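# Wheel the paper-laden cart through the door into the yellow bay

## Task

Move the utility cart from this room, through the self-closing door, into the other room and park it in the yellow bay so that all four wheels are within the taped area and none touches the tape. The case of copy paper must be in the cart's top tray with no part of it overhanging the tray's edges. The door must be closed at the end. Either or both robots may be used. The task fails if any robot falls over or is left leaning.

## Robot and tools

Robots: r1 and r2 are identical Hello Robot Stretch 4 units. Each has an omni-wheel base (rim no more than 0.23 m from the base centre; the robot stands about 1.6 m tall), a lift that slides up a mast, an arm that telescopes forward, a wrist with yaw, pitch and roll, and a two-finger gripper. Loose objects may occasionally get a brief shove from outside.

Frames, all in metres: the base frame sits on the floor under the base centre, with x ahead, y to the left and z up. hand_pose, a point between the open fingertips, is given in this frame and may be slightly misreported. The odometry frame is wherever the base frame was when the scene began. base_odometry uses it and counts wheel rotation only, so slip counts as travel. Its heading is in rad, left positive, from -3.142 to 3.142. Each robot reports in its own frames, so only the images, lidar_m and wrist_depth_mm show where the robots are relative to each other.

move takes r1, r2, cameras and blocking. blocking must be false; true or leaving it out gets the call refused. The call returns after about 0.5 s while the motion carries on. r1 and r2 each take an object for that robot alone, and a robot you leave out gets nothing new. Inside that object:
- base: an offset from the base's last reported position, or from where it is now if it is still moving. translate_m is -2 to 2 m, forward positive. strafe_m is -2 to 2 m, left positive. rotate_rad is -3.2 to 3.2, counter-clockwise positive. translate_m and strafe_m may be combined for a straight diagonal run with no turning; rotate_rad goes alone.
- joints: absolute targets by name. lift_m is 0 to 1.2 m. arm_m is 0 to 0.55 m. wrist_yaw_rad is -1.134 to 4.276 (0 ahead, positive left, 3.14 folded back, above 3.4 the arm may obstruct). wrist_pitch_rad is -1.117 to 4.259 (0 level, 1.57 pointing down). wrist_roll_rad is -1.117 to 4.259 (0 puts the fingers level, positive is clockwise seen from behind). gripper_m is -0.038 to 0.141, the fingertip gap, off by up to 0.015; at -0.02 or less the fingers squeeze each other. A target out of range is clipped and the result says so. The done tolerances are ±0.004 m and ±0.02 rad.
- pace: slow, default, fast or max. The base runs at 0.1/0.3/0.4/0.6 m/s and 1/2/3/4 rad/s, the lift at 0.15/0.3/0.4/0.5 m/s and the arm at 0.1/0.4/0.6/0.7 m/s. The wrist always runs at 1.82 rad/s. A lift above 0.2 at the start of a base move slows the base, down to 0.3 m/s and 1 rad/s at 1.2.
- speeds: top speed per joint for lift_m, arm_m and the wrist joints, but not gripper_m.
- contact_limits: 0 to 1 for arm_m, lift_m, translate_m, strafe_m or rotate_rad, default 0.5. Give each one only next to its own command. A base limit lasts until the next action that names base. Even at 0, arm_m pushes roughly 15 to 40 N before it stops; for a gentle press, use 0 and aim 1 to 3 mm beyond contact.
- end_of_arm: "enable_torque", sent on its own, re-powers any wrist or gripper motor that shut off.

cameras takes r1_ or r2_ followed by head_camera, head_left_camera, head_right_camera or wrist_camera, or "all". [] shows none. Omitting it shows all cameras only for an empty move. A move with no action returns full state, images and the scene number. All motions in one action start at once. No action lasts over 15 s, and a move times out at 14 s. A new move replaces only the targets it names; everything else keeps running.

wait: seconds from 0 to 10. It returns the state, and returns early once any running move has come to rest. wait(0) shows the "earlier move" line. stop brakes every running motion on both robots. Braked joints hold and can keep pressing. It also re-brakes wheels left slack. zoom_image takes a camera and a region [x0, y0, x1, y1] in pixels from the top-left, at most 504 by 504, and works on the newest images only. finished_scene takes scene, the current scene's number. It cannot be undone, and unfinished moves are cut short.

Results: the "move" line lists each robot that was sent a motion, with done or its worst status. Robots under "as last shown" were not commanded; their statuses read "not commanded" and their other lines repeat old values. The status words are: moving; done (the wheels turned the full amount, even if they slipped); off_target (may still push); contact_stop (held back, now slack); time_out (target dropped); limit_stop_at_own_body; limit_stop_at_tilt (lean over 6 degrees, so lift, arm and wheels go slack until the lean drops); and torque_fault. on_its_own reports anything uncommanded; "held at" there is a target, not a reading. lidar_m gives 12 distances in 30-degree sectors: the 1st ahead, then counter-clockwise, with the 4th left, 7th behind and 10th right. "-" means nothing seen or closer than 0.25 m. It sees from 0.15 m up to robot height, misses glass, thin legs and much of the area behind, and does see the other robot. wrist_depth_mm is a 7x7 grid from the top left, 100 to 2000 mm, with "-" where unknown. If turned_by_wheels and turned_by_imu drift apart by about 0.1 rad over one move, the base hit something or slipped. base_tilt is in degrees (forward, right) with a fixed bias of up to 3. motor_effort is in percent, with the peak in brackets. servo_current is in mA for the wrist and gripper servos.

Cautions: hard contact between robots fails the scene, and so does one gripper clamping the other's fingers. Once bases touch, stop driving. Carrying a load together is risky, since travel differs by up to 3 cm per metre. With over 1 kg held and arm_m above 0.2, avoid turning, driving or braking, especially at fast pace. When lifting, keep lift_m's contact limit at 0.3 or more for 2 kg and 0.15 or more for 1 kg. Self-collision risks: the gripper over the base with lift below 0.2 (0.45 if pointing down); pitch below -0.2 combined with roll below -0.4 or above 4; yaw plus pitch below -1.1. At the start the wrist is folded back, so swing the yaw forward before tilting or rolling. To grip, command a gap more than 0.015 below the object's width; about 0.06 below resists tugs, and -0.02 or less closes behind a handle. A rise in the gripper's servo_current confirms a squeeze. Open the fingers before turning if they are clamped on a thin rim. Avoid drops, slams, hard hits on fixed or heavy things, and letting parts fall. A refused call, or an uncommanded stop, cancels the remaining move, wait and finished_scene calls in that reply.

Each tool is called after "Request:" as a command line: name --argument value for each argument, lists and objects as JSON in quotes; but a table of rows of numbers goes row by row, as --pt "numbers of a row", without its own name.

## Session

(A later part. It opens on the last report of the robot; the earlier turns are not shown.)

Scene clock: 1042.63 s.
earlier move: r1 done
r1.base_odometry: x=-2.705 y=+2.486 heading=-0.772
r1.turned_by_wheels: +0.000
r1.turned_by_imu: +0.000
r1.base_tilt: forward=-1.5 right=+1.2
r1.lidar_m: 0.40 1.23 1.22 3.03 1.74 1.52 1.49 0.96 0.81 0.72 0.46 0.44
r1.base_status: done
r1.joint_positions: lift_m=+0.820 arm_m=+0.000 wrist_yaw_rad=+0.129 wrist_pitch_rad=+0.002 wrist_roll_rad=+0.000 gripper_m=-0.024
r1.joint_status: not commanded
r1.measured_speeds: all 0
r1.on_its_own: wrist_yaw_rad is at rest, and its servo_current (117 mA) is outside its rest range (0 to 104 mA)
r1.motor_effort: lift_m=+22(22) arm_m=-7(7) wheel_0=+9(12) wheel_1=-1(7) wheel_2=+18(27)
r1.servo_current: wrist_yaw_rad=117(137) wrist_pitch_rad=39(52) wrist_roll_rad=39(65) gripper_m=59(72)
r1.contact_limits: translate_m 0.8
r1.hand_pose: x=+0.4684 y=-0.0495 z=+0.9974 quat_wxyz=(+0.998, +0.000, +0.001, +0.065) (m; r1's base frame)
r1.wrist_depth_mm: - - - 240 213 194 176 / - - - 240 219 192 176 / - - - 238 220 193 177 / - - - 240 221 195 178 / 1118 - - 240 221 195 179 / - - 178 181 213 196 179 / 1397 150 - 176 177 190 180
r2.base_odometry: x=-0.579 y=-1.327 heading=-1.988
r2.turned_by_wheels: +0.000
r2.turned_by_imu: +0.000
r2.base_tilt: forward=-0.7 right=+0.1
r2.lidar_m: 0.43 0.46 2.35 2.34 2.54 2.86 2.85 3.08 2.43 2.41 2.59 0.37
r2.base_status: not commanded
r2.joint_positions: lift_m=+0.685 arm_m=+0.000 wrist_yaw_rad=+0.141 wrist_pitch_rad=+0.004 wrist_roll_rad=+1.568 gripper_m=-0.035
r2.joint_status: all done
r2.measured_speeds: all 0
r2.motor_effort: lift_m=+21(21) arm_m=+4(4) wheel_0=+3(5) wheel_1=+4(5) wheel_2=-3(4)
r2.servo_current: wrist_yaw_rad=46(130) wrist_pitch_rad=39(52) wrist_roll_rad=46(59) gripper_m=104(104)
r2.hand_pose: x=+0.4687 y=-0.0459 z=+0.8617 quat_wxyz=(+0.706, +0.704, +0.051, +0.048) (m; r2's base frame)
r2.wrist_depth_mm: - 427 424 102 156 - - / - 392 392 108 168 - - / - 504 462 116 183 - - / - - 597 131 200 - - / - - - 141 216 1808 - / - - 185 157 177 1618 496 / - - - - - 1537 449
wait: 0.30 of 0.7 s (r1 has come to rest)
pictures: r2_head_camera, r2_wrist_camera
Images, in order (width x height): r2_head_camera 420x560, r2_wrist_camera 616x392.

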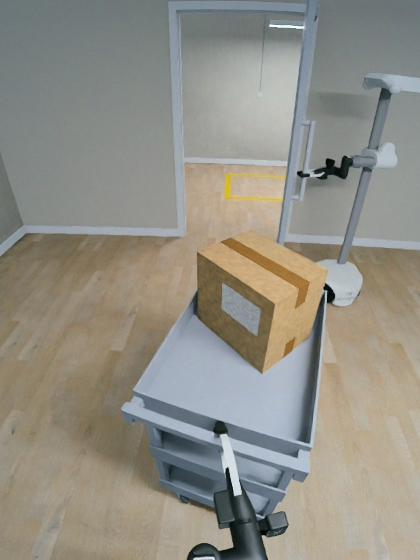

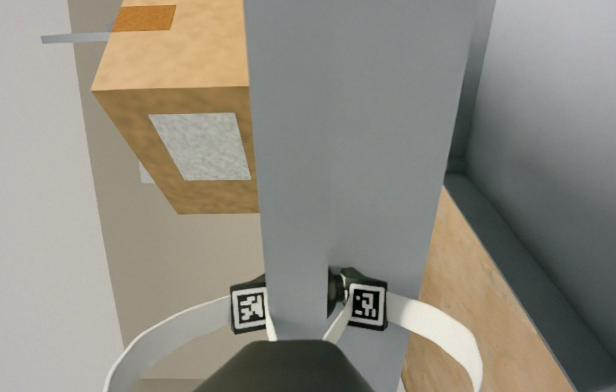

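Request:
move --r2 '{"base": {"translate_m": 0.08, "strafe_m": -0.21}, "pace": "default"}' --blocking false

Request:
wait --seconds 2.0 --cameras '["r2_head_camera", "r2_wrist_camera"]'

Scene clock: 1065.23 s.
move: r2 moving
r1.base_odometry: x=-2.705 y=+2.486 heading=-0.772
r1.turned_by_wheels: +0.000
r1.turned_by_imu: +0.000
r1.base_tilt: forward=-1.6 right=+1.2
r1.lidar_m: 0.39 1.22 1.18 3.02 1.76 1.51 1.51 0.95 0.82 0.74 0.48 0.44
r1.base_status: not commanded
r1.joint_positions: lift_m=+0.820 arm_m=+0.000 wrist_yaw_rad=+0.129 wrist_pitch_rad=+0.002 wrist_roll_rad=+0.000 gripper_m=-0.024
r1.joint_status: not commanded
r1.measured_speeds: all 0
r1.motor_effort: lift_m=+22(22) arm_m=-7(7) wheel_0=+10(10) wheel_1=-1(2) wheel_2=+18(18)
r1.servo_current: wrist_yaw_rad=111(124) wrist_pitch_rad=39(52) wrist_roll_rad=59(59) gripper_m=65(65)
r1.contact_limits: translate_m 0.8
r1.hand_pose: x=+0.4684 y=-0.0495 z=+0.9974 quat_wxyz=(+0.998, +0.000, +0.001, +0.065) (m; r1's base frame)
r1.wrist_depth_mm: - - - 239 213 195 175 / - - - 241 218 192 177 / - - - 237 220 193 178 / - - - 239 220 194 178 / 1118 - - 240 221 195 179 / - - 178 181 213 195 179 / 1430 150 - 176 177 189 179
r2.base_odometry: x=-0.611 y=-1.325 heading=-1.988
r2.turned_by_wheels: +0.000
r2.turned_by_imu: +0.001
r2.base_tilt: forward=-0.7 right=+0.1
r2.lidar_m: 0.44 0.49 2.42 2.33 2.57 2.91 2.84 3.07 2.41 2.38 2.60 0.38
r2.base_status: translate_m moving; strafe_m moving
r2.joint_positions: lift_m=+0.685 arm_m=+0.000 wrist_yaw_rad=+0.154 wrist_pitch_rad=+0.004 wrist_roll_rad=+1.568 gripper_m=-0.035
r2.joint_status: not commanded
r2.measured_speeds: translate_m=+0.044 strafe_m=-0.113 rotate_rad=-0.001 lift_m=+0.000 arm_m=+0.000 wrist_yaw_rad=+0.012 wrist_pitch_rad=+0.000 wrist_roll_rad=+0.000
r2.motor_effort: lift_m=+21(21) arm_m=+4(4) wheel_0=+13(18) wheel_1=-6(8) wheel_2=-7(11)
r2.servo_current: wrist_yaw_rad=52(59) wrist_pitch_rad=46(46) wrist_roll_rad=52(65) gripper_m=91(98)
r2.hand_pose: x=+0.4693 y=-0.0422 z=+0.8617 quat_wxyz=(+0.706, +0.704, +0.056, +0.053) (m; r2's base frame)
r2.wrist_depth_mm: - 418 418 - 151 - - / - 389 389 103 163 - - / - 512 466 110 178 - - / - - 603 125 195 - - / - - - 136 216 1863 - / - - 186 152 178 1464 496 / - - - - - 1499 452
pictures: none

Scene clock: 1066.90 s.
earlier move: r2 done
r1.base_odometry: x=-2.705 y=+2.486 heading=-0.772
r1.turned_by_wheels: +0.000
r1.turned_by_imu: +0.000
r1.base_tilt: forward=-1.6 right=+1.2
r1.lidar_m: 0.40 1.06 1.04 3.02 1.77 1.51 1.51 0.97 0.82 0.73 0.48 0.43
r1.base_status: not commanded
r1.joint_positions: lift_m=+0.820 arm_m=+0.000 wrist_yaw_rad=+0.129 wrist_pitch_rad=+0.002 wrist_roll_rad=+0.000 gripper_m=-0.024
r1.joint_status: not commanded
r1.measured_speeds: all 0
r1.on_its_own: wrist_yaw_rad is at rest, and its servo_current (130 mA) is outside its rest range (0 to 104 mA)
r1.motor_effort: lift_m=+21(22) arm_m=-7(7) wheel_0=+9(10) wheel_1=-1(2) wheel_2=+18(18)
r1.servo_current: wrist_yaw_rad=130(130) wrist_pitch_rad=46(52) wrist_roll_rad=52(72) gripper_m=59(72)
r1.contact_limits: translate_m 0.8
r1.hand_pose: x=+0.4684 y=-0.0495 z=+0.9974 quat_wxyz=(+0.998, +0.000, +0.001, +0.065) (m; r1's base frame)
r1.wrist_depth_mm: - - - 238 213 194 176 / - - - 242 218 192 177 / - - - 238 220 194 177 / - - - 239 222 195 178 / - - - 241 220 195 179 / - - 178 181 214 195 179 / - 142 - 176 177 190 180
r2.base_odometry: x=-0.804 y=-1.314 heading=-1.988
r2.turned_by_wheels: +0.000
r2.turned_by_imu: +0.000
r2.base_tilt: forward=-0.7 right=+0.0
r2.lidar_m: 0.39 0.44 2.56 2.54 2.71 3.02 2.95 2.84 2.25 2.20 2.39 0.42
r2.base_status: done
r2.joint_positions: lift_m=+0.685 arm_m=+0.000 wrist_yaw_rad=+0.152 wrist_pitch_rad=+0.004 wrist_roll_rad=+1.568 gripper_m=-0.035
r2.joint_status: not commanded
r2.measured_speeds: all 0
r2.motor_effort: lift_m=+21(21) arm_m=+4(4) wheel_0=+3(19) wheel_1=-2(9) wheel_2=-5(11)
r2.servo_current: wrist_yaw_rad=46(59) wrist_pitch_rad=46(46) wrist_roll_rad=33(65) gripper_m=91(104)
r2.hand_pose: x=+0.4692 y=-0.0427 z=+0.8617 quat_wxyz=(+0.706, +0.704, +0.055, +0.052) (m; r2's base frame)
r2.wrist_depth_mm: - - - 135 190 1366 - / - - 525 141 198 750 - / - 455 436 146 207 - - / - 508 480 152 213 809 - / - - 569 158 224 - - / - - 185 167 178 - - / - - - - - 1576 504
wait: 1.67 of 2 s (r2 has come to rest)
pictures: r2_head_camera, r2_wrist_camera
Images, in order (width x height): r2_head_camera 420x560, r2_wrist_camera 616x392.

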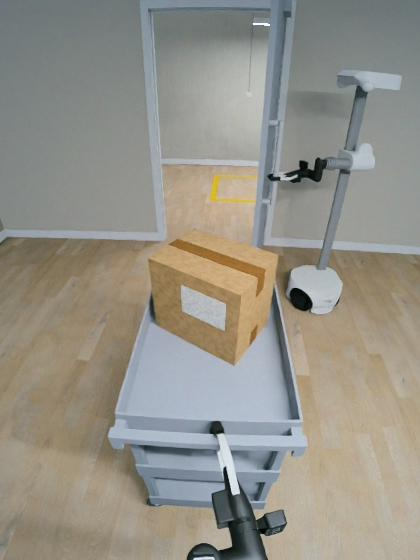

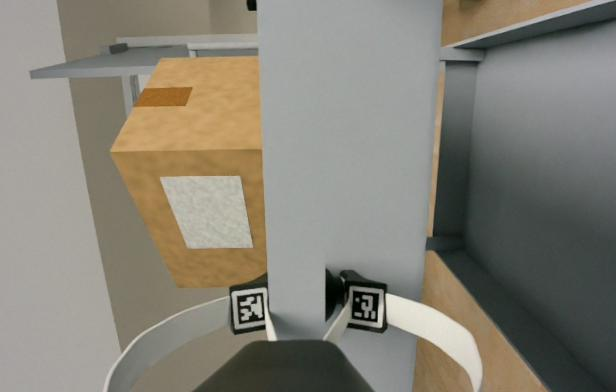

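Request:
move --r2 '{"base": {"translate_m": 0.294, "strafe_m": -0.079}, "pace": "default"}' --blocking false

Request:
wait --seconds 2.0 --cameras '["r2_head_camera", "r2_wrist_camera"]'

Scene clock: 1080.10 s.
move: r2 moving
r1.base_odometry: x=-2.705 y=+2.486 heading=-0.772
r1.turned_by_wheels: +0.000
r1.turned_by_imu: +0.000
r1.base_tilt: forward=-1.6 right=+1.2
r1.lidar_m: 0.38 1.02 1.01 3.05 1.72 1.53 1.51 0.97 0.83 0.72 0.50 0.44
r1.base_status: not commanded
r1.joint_positions: lift_m=+0.820 arm_m=+0.000 wrist_yaw_rad=+0.129 wrist_pitch_rad=+0.002 wrist_roll_rad=+0.000 gripper_m=-0.024
r1.joint_status: not commanded
r1.measured_speeds: all 0
r1.motor_effort: lift_m=+22(22) arm_m=-7(7) wheel_0=+9(9) wheel_1=-1(2) wheel_2=+18(18)
r1.servo_current: wrist_yaw_rad=98(130) wrist_pitch_rad=39(46) wrist_roll_rad=52(65) gripper_m=59(65)
r1.contact_limits: translate_m 0.8
r1.hand_pose: x=+0.4684 y=-0.0495 z=+0.9974 quat_wxyz=(+0.998, +0.000, +0.001, +0.065) (m; r1's base frame)
r1.wrist_depth_mm: - - - 240 213 194 176 / - - - 240 218 192 176 / - - - 236 219 193 177 / - - - 239 220 194 178 / 891 - - 241 222 195 179 / - - 178 181 214 196 179 / - 150 - 176 176 189 180
r2.base_odometry: x=-0.824 y=-1.339 heading=-1.989
r2.turned_by_wheels: +0.000
r2.turned_by_imu: +0.000
r2.base_tilt: forward=-0.7 right=+0.1
r2.lidar_m: 0.42 0.43 2.57 2.54 2.75 3.04 2.99 2.82 2.23 2.21 2.40 0.43
r2.base_status: translate_m moving; strafe_m moving
r2.joint_positions: lift_m=+0.685 arm_m=+0.000 wrist_yaw_rad=+0.150 wrist_pitch_rad=+0.004 wrist_roll_rad=+1.568 gripper_m=-0.035
r2.joint_status: not commanded
r2.measured_speeds: translate_m=+0.120 strafe_m=-0.035 rotate_rad=-0.001 lift_m=+0.000 arm_m=+0.000 wrist_yaw_rad=-0.012 wrist_pitch_rad=+0.000 wrist_roll_rad=+0.000
r2.motor_effort: lift_m=+21(21) arm_m=+4(4) wheel_0=+10(13) wheel_1=+6(8) wheel_2=-16(16)
r2.servo_current: wrist_yaw_rad=52(59) wrist_pitch_rad=39(46) wrist_roll_rad=52(52) gripper_m=91(104)
r2.hand_pose: x=+0.4691 y=-0.0434 z=+0.8617 quat_wxyz=(+0.706, +0.704, +0.054, +0.051) (m; r2's base frame)
r2.wrist_depth_mm: - - - 138 195 1430 - / - - 544 143 201 - - / - 469 445 149 208 - - / - 496 469 154 215 820 - / - - 554 159 224 - - / - - 185 165 178 - - / - - - - 240 1576 496
pictures: none

Scene clock: 1082.07 s.
earlier move: r2 done
r1.base_odometry: x=-2.705 y=+2.486 heading=-0.772
r1.turned_by_wheels: +0.000
r1.turned_by_imu: +0.000
r1.base_tilt: forward=-1.6 right=+1.2
r1.lidar_m: 0.38 0.77 0.93 3.03 1.77 1.52 1.51 0.98 0.81 0.71 0.48 0.42
r1.base_status: not commanded
r1.joint_positions: lift_m=+0.820 arm_m=+0.000 wrist_yaw_rad=+0.129 wrist_pitch_rad=+0.002 wrist_roll_rad=+0.000 gripper_m=-0.024
r1.joint_status: not commanded
r1.measured_speeds: all 0
r1.on_its_own: wrist_yaw_rad is at rest, and its servo_current (124 mA) is outside its rest range (0 to 104 mA)
r1.motor_effort: lift_m=+22(22) arm_m=-7(7) wheel_0=+9(9) wheel_1=-1(2) wheel_2=+18(18)
r1.servo_current: wrist_yaw_rad=124(137) wrist_pitch_rad=33(52) wrist_roll_rad=46(65) gripper_m=65(72)
r1.contact_limits: translate_m 0.8
r1.hand_pose: x=+0.4684 y=-0.0495 z=+0.9974 quat_wxyz=(+0.998, +0.000, +0.001, +0.065) (m; r1's base frame)
r1.wrist_depth_mm: - - - 239 213 194 176 / - - - 240 218 192 176 / - - - 237 220 193 178 / 741 - - 239 221 194 178 / 699 - - 240 221 195 179 / 676 - 178 181 213 196 179 / 603 143 - 176 177 189 180
r2.base_odometry: x=-0.995 y=-1.551 heading=-1.988
r2.turned_by_wheels: +0.000
r2.turned_by_imu: +0.000
r2.base_tilt: forward=-0.7 right=+0.1
r2.lidar_m: 0.41 0.42 2.62 2.58 2.71 3.28 3.25 2.80 2.20 2.16 2.37 0.42
r2.base_status: done
r2.joint_positions: lift_m=+0.685 arm_m=+0.000 wrist_yaw_rad=+0.149 wrist_pitch_rad=+0.004 wrist_roll_rad=+1.568 gripper_m=-0.035
r2.joint_status: not commanded
r2.measured_speeds: all 0
r2.motor_effort: lift_m=+21(21) arm_m=+4(4) wheel_0=+1(13) wheel_1=+4(8) wheel_2=-3(17)
r2.servo_current: wrist_yaw_rad=46(59) wrist_pitch_rad=39(52) wrist_roll_rad=46(65) gripper_m=85(104)
r2.hand_pose: x=+0.4691 y=-0.0435 z=+0.8617 quat_wxyz=(+0.706, +0.704, +0.054, +0.051) (m; r2's base frame)
r2.wrist_depth_mm: - - - 143 200 1537 1138 / - - 544 147 206 - - / - 504 462 151 211 - - / - 492 466 156 218 831 - / - - 544 162 225 - - / - - 185 168 178 - - / - - - - - 1576 -
wait: 1.97 of 2 s (r2 has come to rest)
pictures: r2_head_camera, r2_wrist_camera
Images, in order (width x height): r2_head_camera 420x560, r2_wrist_camera 616x392.

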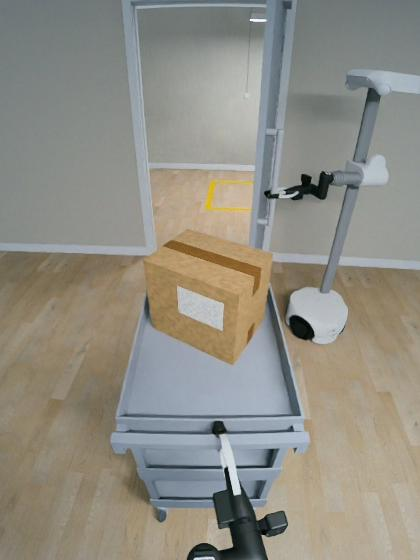

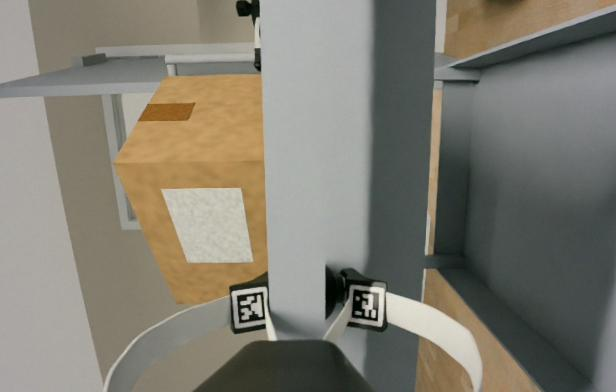

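Request:
move --r2 '{"base": {"translate_m": 0.7, "strafe_m": 0.025}, "pace": "default"}' --blocking false

Request:
wait --seconds 3.5 --cameras '["r2_head_camera", "r2_head_left_camera", "r2_wrist_camera"]'

Scene clock: 1093.70 s.
move: r2 moving
r1.base_odometry: x=-2.705 y=+2.486 heading=-0.772
r1.turned_by_wheels: +0.000
r1.turned_by_imu: +0.000
r1.base_tilt: forward=-1.5 right=+1.2
r1.lidar_m: 0.38 0.75 0.92 2.99 1.75 1.51 1.52 0.97 0.83 0.72 0.48 0.44
r1.base_status: not commanded
r1.joint_positions: lift_m=+0.820 arm_m=+0.000 wrist_yaw_rad=+0.129 wrist_pitch_rad=+0.002 wrist_roll_rad=+0.000 gripper_m=-0.024
r1.joint_status: not commanded
r1.measured_speeds: all 0
r1.motor_effort: lift_m=+22(22) arm_m=-7(7) wheel_0=+8(9) wheel_1=-1(2) wheel_2=+18(18)
r1.servo_current: wrist_yaw_rad=104(124) wrist_pitch_rad=39(46) wrist_roll_rad=59(59) gripper_m=59(65)
r1.contact_limits: translate_m 0.8
r1.hand_pose: x=+0.4684 y=-0.0495 z=+0.9974 quat_wxyz=(+0.998, +0.000, +0.001, +0.065) (m; r1's base frame)
r1.wrist_depth_mm: - - - 238 213 193 176 / - - - 241 217 192 176 / - - - 238 220 193 178 / 723 - - 239 220 195 178 / 691 - - 241 222 195 178 / 661 - 178 181 214 195 179 / 569 143 - 176 176 189 180
r2.base_odometry: x=-1.007 y=-1.580 heading=-1.988
r2.turned_by_wheels: +0.000
r2.turned_by_imu: +0.000
r2.base_tilt: forward=-0.7 right=+0.1
r2.lidar_m: 0.41 0.43 2.61 2.58 2.74 3.31 3.29 2.81 2.20 2.17 2.35 0.43
r2.base_status: translate_m moving; strafe_m moving
r2.joint_positions: lift_m=+0.685 arm_m=+0.000 wrist_yaw_rad=+0.149 wrist_pitch_rad=+0.004 wrist_roll_rad=+1.568 gripper_m=-0.035
r2.joint_status: not commanded
r2.measured_speeds: translate_m=+0.121 strafe_m=+0.003 rotate_rad=-0.002 lift_m=+0.000 arm_m=+0.000 wrist_yaw_rad=-0.002 wrist_pitch_rad=+0.000 wrist_roll_rad=+0.000
r2.motor_effort: lift_m=+21(21) arm_m=+4(4) wheel_0=+5(8) wheel_1=+9(10) wheel_2=-17(17)
r2.servo_current: wrist_yaw_rad=52(52) wrist_pitch_rad=46(52) wrist_roll_rad=52(65) gripper_m=91(98)
r2.hand_pose: x=+0.4691 y=-0.0437 z=+0.8617 quat_wxyz=(+0.706, +0.704, +0.054, +0.051) (m; r2's base frame)
r2.wrist_depth_mm: - - - 142 198 1537 1060 / - - 569 146 204 - - / - 500 459 150 211 - - / - 492 469 156 216 831 - / - - 544 161 224 - - / - - 185 166 178 - - / - - - - - 1537 -
pictures: none

Scene clock: 1096.73 s.
earlier move: r2 contact_stop
r1.base_odometry: x=-2.705 y=+2.486 heading=-0.772
r1.turned_by_wheels: +0.000
r1.turned_by_imu: +0.001
r1.base_tilt: forward=-1.6 right=+1.2
r1.lidar_m: 0.40 0.59 1.19 3.03 1.74 1.51 1.52 0.95 0.82 0.73 0.48 0.43
r1.base_status: not commanded
r1.joint_positions: lift_m=+0.820 arm_m=+0.000 wrist_yaw_rad=+0.129 wrist_pitch_rad=+0.002 wrist_roll_rad=+0.000 gripper_m=-0.024
r1.joint_status: not commanded
r1.measured_speeds: all 0
r1.on_its_own: wrist_yaw_rad is at rest, and its servo_current (111 mA) is outside its rest range (0 to 104 mA)
r1.motor_effort: lift_m=+21(22) arm_m=-7(7) wheel_0=+10(10) wheel_1=+0(2) wheel_2=+17(18)
r1.servo_current: wrist_yaw_rad=111(137) wrist_pitch_rad=46(52) wrist_roll_rad=46(65) gripper_m=59(72)
r1.contact_limits: translate_m 0.8
r1.hand_pose: x=+0.4684 y=-0.0495 z=+0.9974 quat_wxyz=(+0.998, +0.000, +0.001, +0.065) (m; r1's base frame)
r1.wrist_depth_mm: - - - 236 213 191 173 / - - - 236 215 190 175 / - - - 239 216 191 175 / - - 427 236 218 191 176 / 917 - 427 236 220 192 177 / - 424 180 180 211 192 177 / - 151 430 173 180 187 178
r2.base_odometry: x=-1.230 y=-2.163 heading=-1.879
r2.turned_by_wheels: +0.110
r2.turned_by_imu: +0.253
r2.base_tilt: forward=-0.7 right=+0.0
r2.lidar_m: 0.43 2.46 2.43 2.45 3.07 3.88 3.91 2.55 2.31 2.33 1.10 0.32
r2.base_status: translate_m contact_stop (by the wheels' count: +0.655 of +0.700); strafe_m contact_stop (by the wheels' count: +0.032 of +0.025)
r2.joint_positions: lift_m=+0.685 arm_m=+0.000 wrist_yaw_rad=+0.150 wrist_pitch_rad=+0.004 wrist_roll_rad=+1.569 gripper_m=-0.035
r2.joint_status: not commanded
r2.measured_speeds: all 0
r2.on_its_own: the wheels are slack since a contact_stop
r2.motor_effort: lift_m=+20(21) arm_m=+4(13) wheel_0=+0(26) wheel_1=+0(22) wheel_2=+0(18)
r2.servo_current: wrist_yaw_rad=46(98) wrist_pitch_rad=46(52) wrist_roll_rad=52(65) gripper_m=65(104)
r2.hand_pose: x=+0.4691 y=-0.0434 z=+0.8618 quat_wxyz=(+0.706, +0.704, +0.054, +0.051) (m; r2's base frame)
r2.wrist_depth_mm: - - - - - - - / 1708 - - - - - - / - - - - - - - / - - - - - - 525 / - - - - - 1499 496 / - - 181 - 170 1397 459 / - - - - - 1708 1182
wait: 3.03 of 3.5 s (r2 has come to rest)
pictures: r2_head_camera, r2_head_left_camera, r2_wrist_camera
Images, in order (width x height): r2_head_camera 420x560, r2_head_left_camera 420x672, r2_wrist_camera 616x392.

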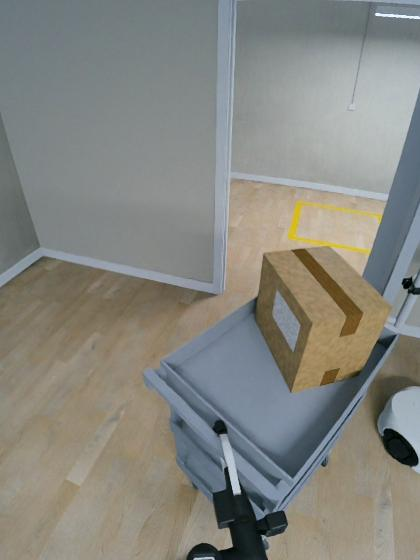

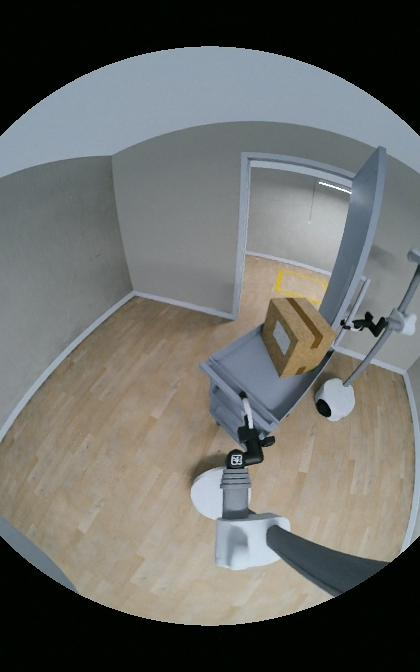

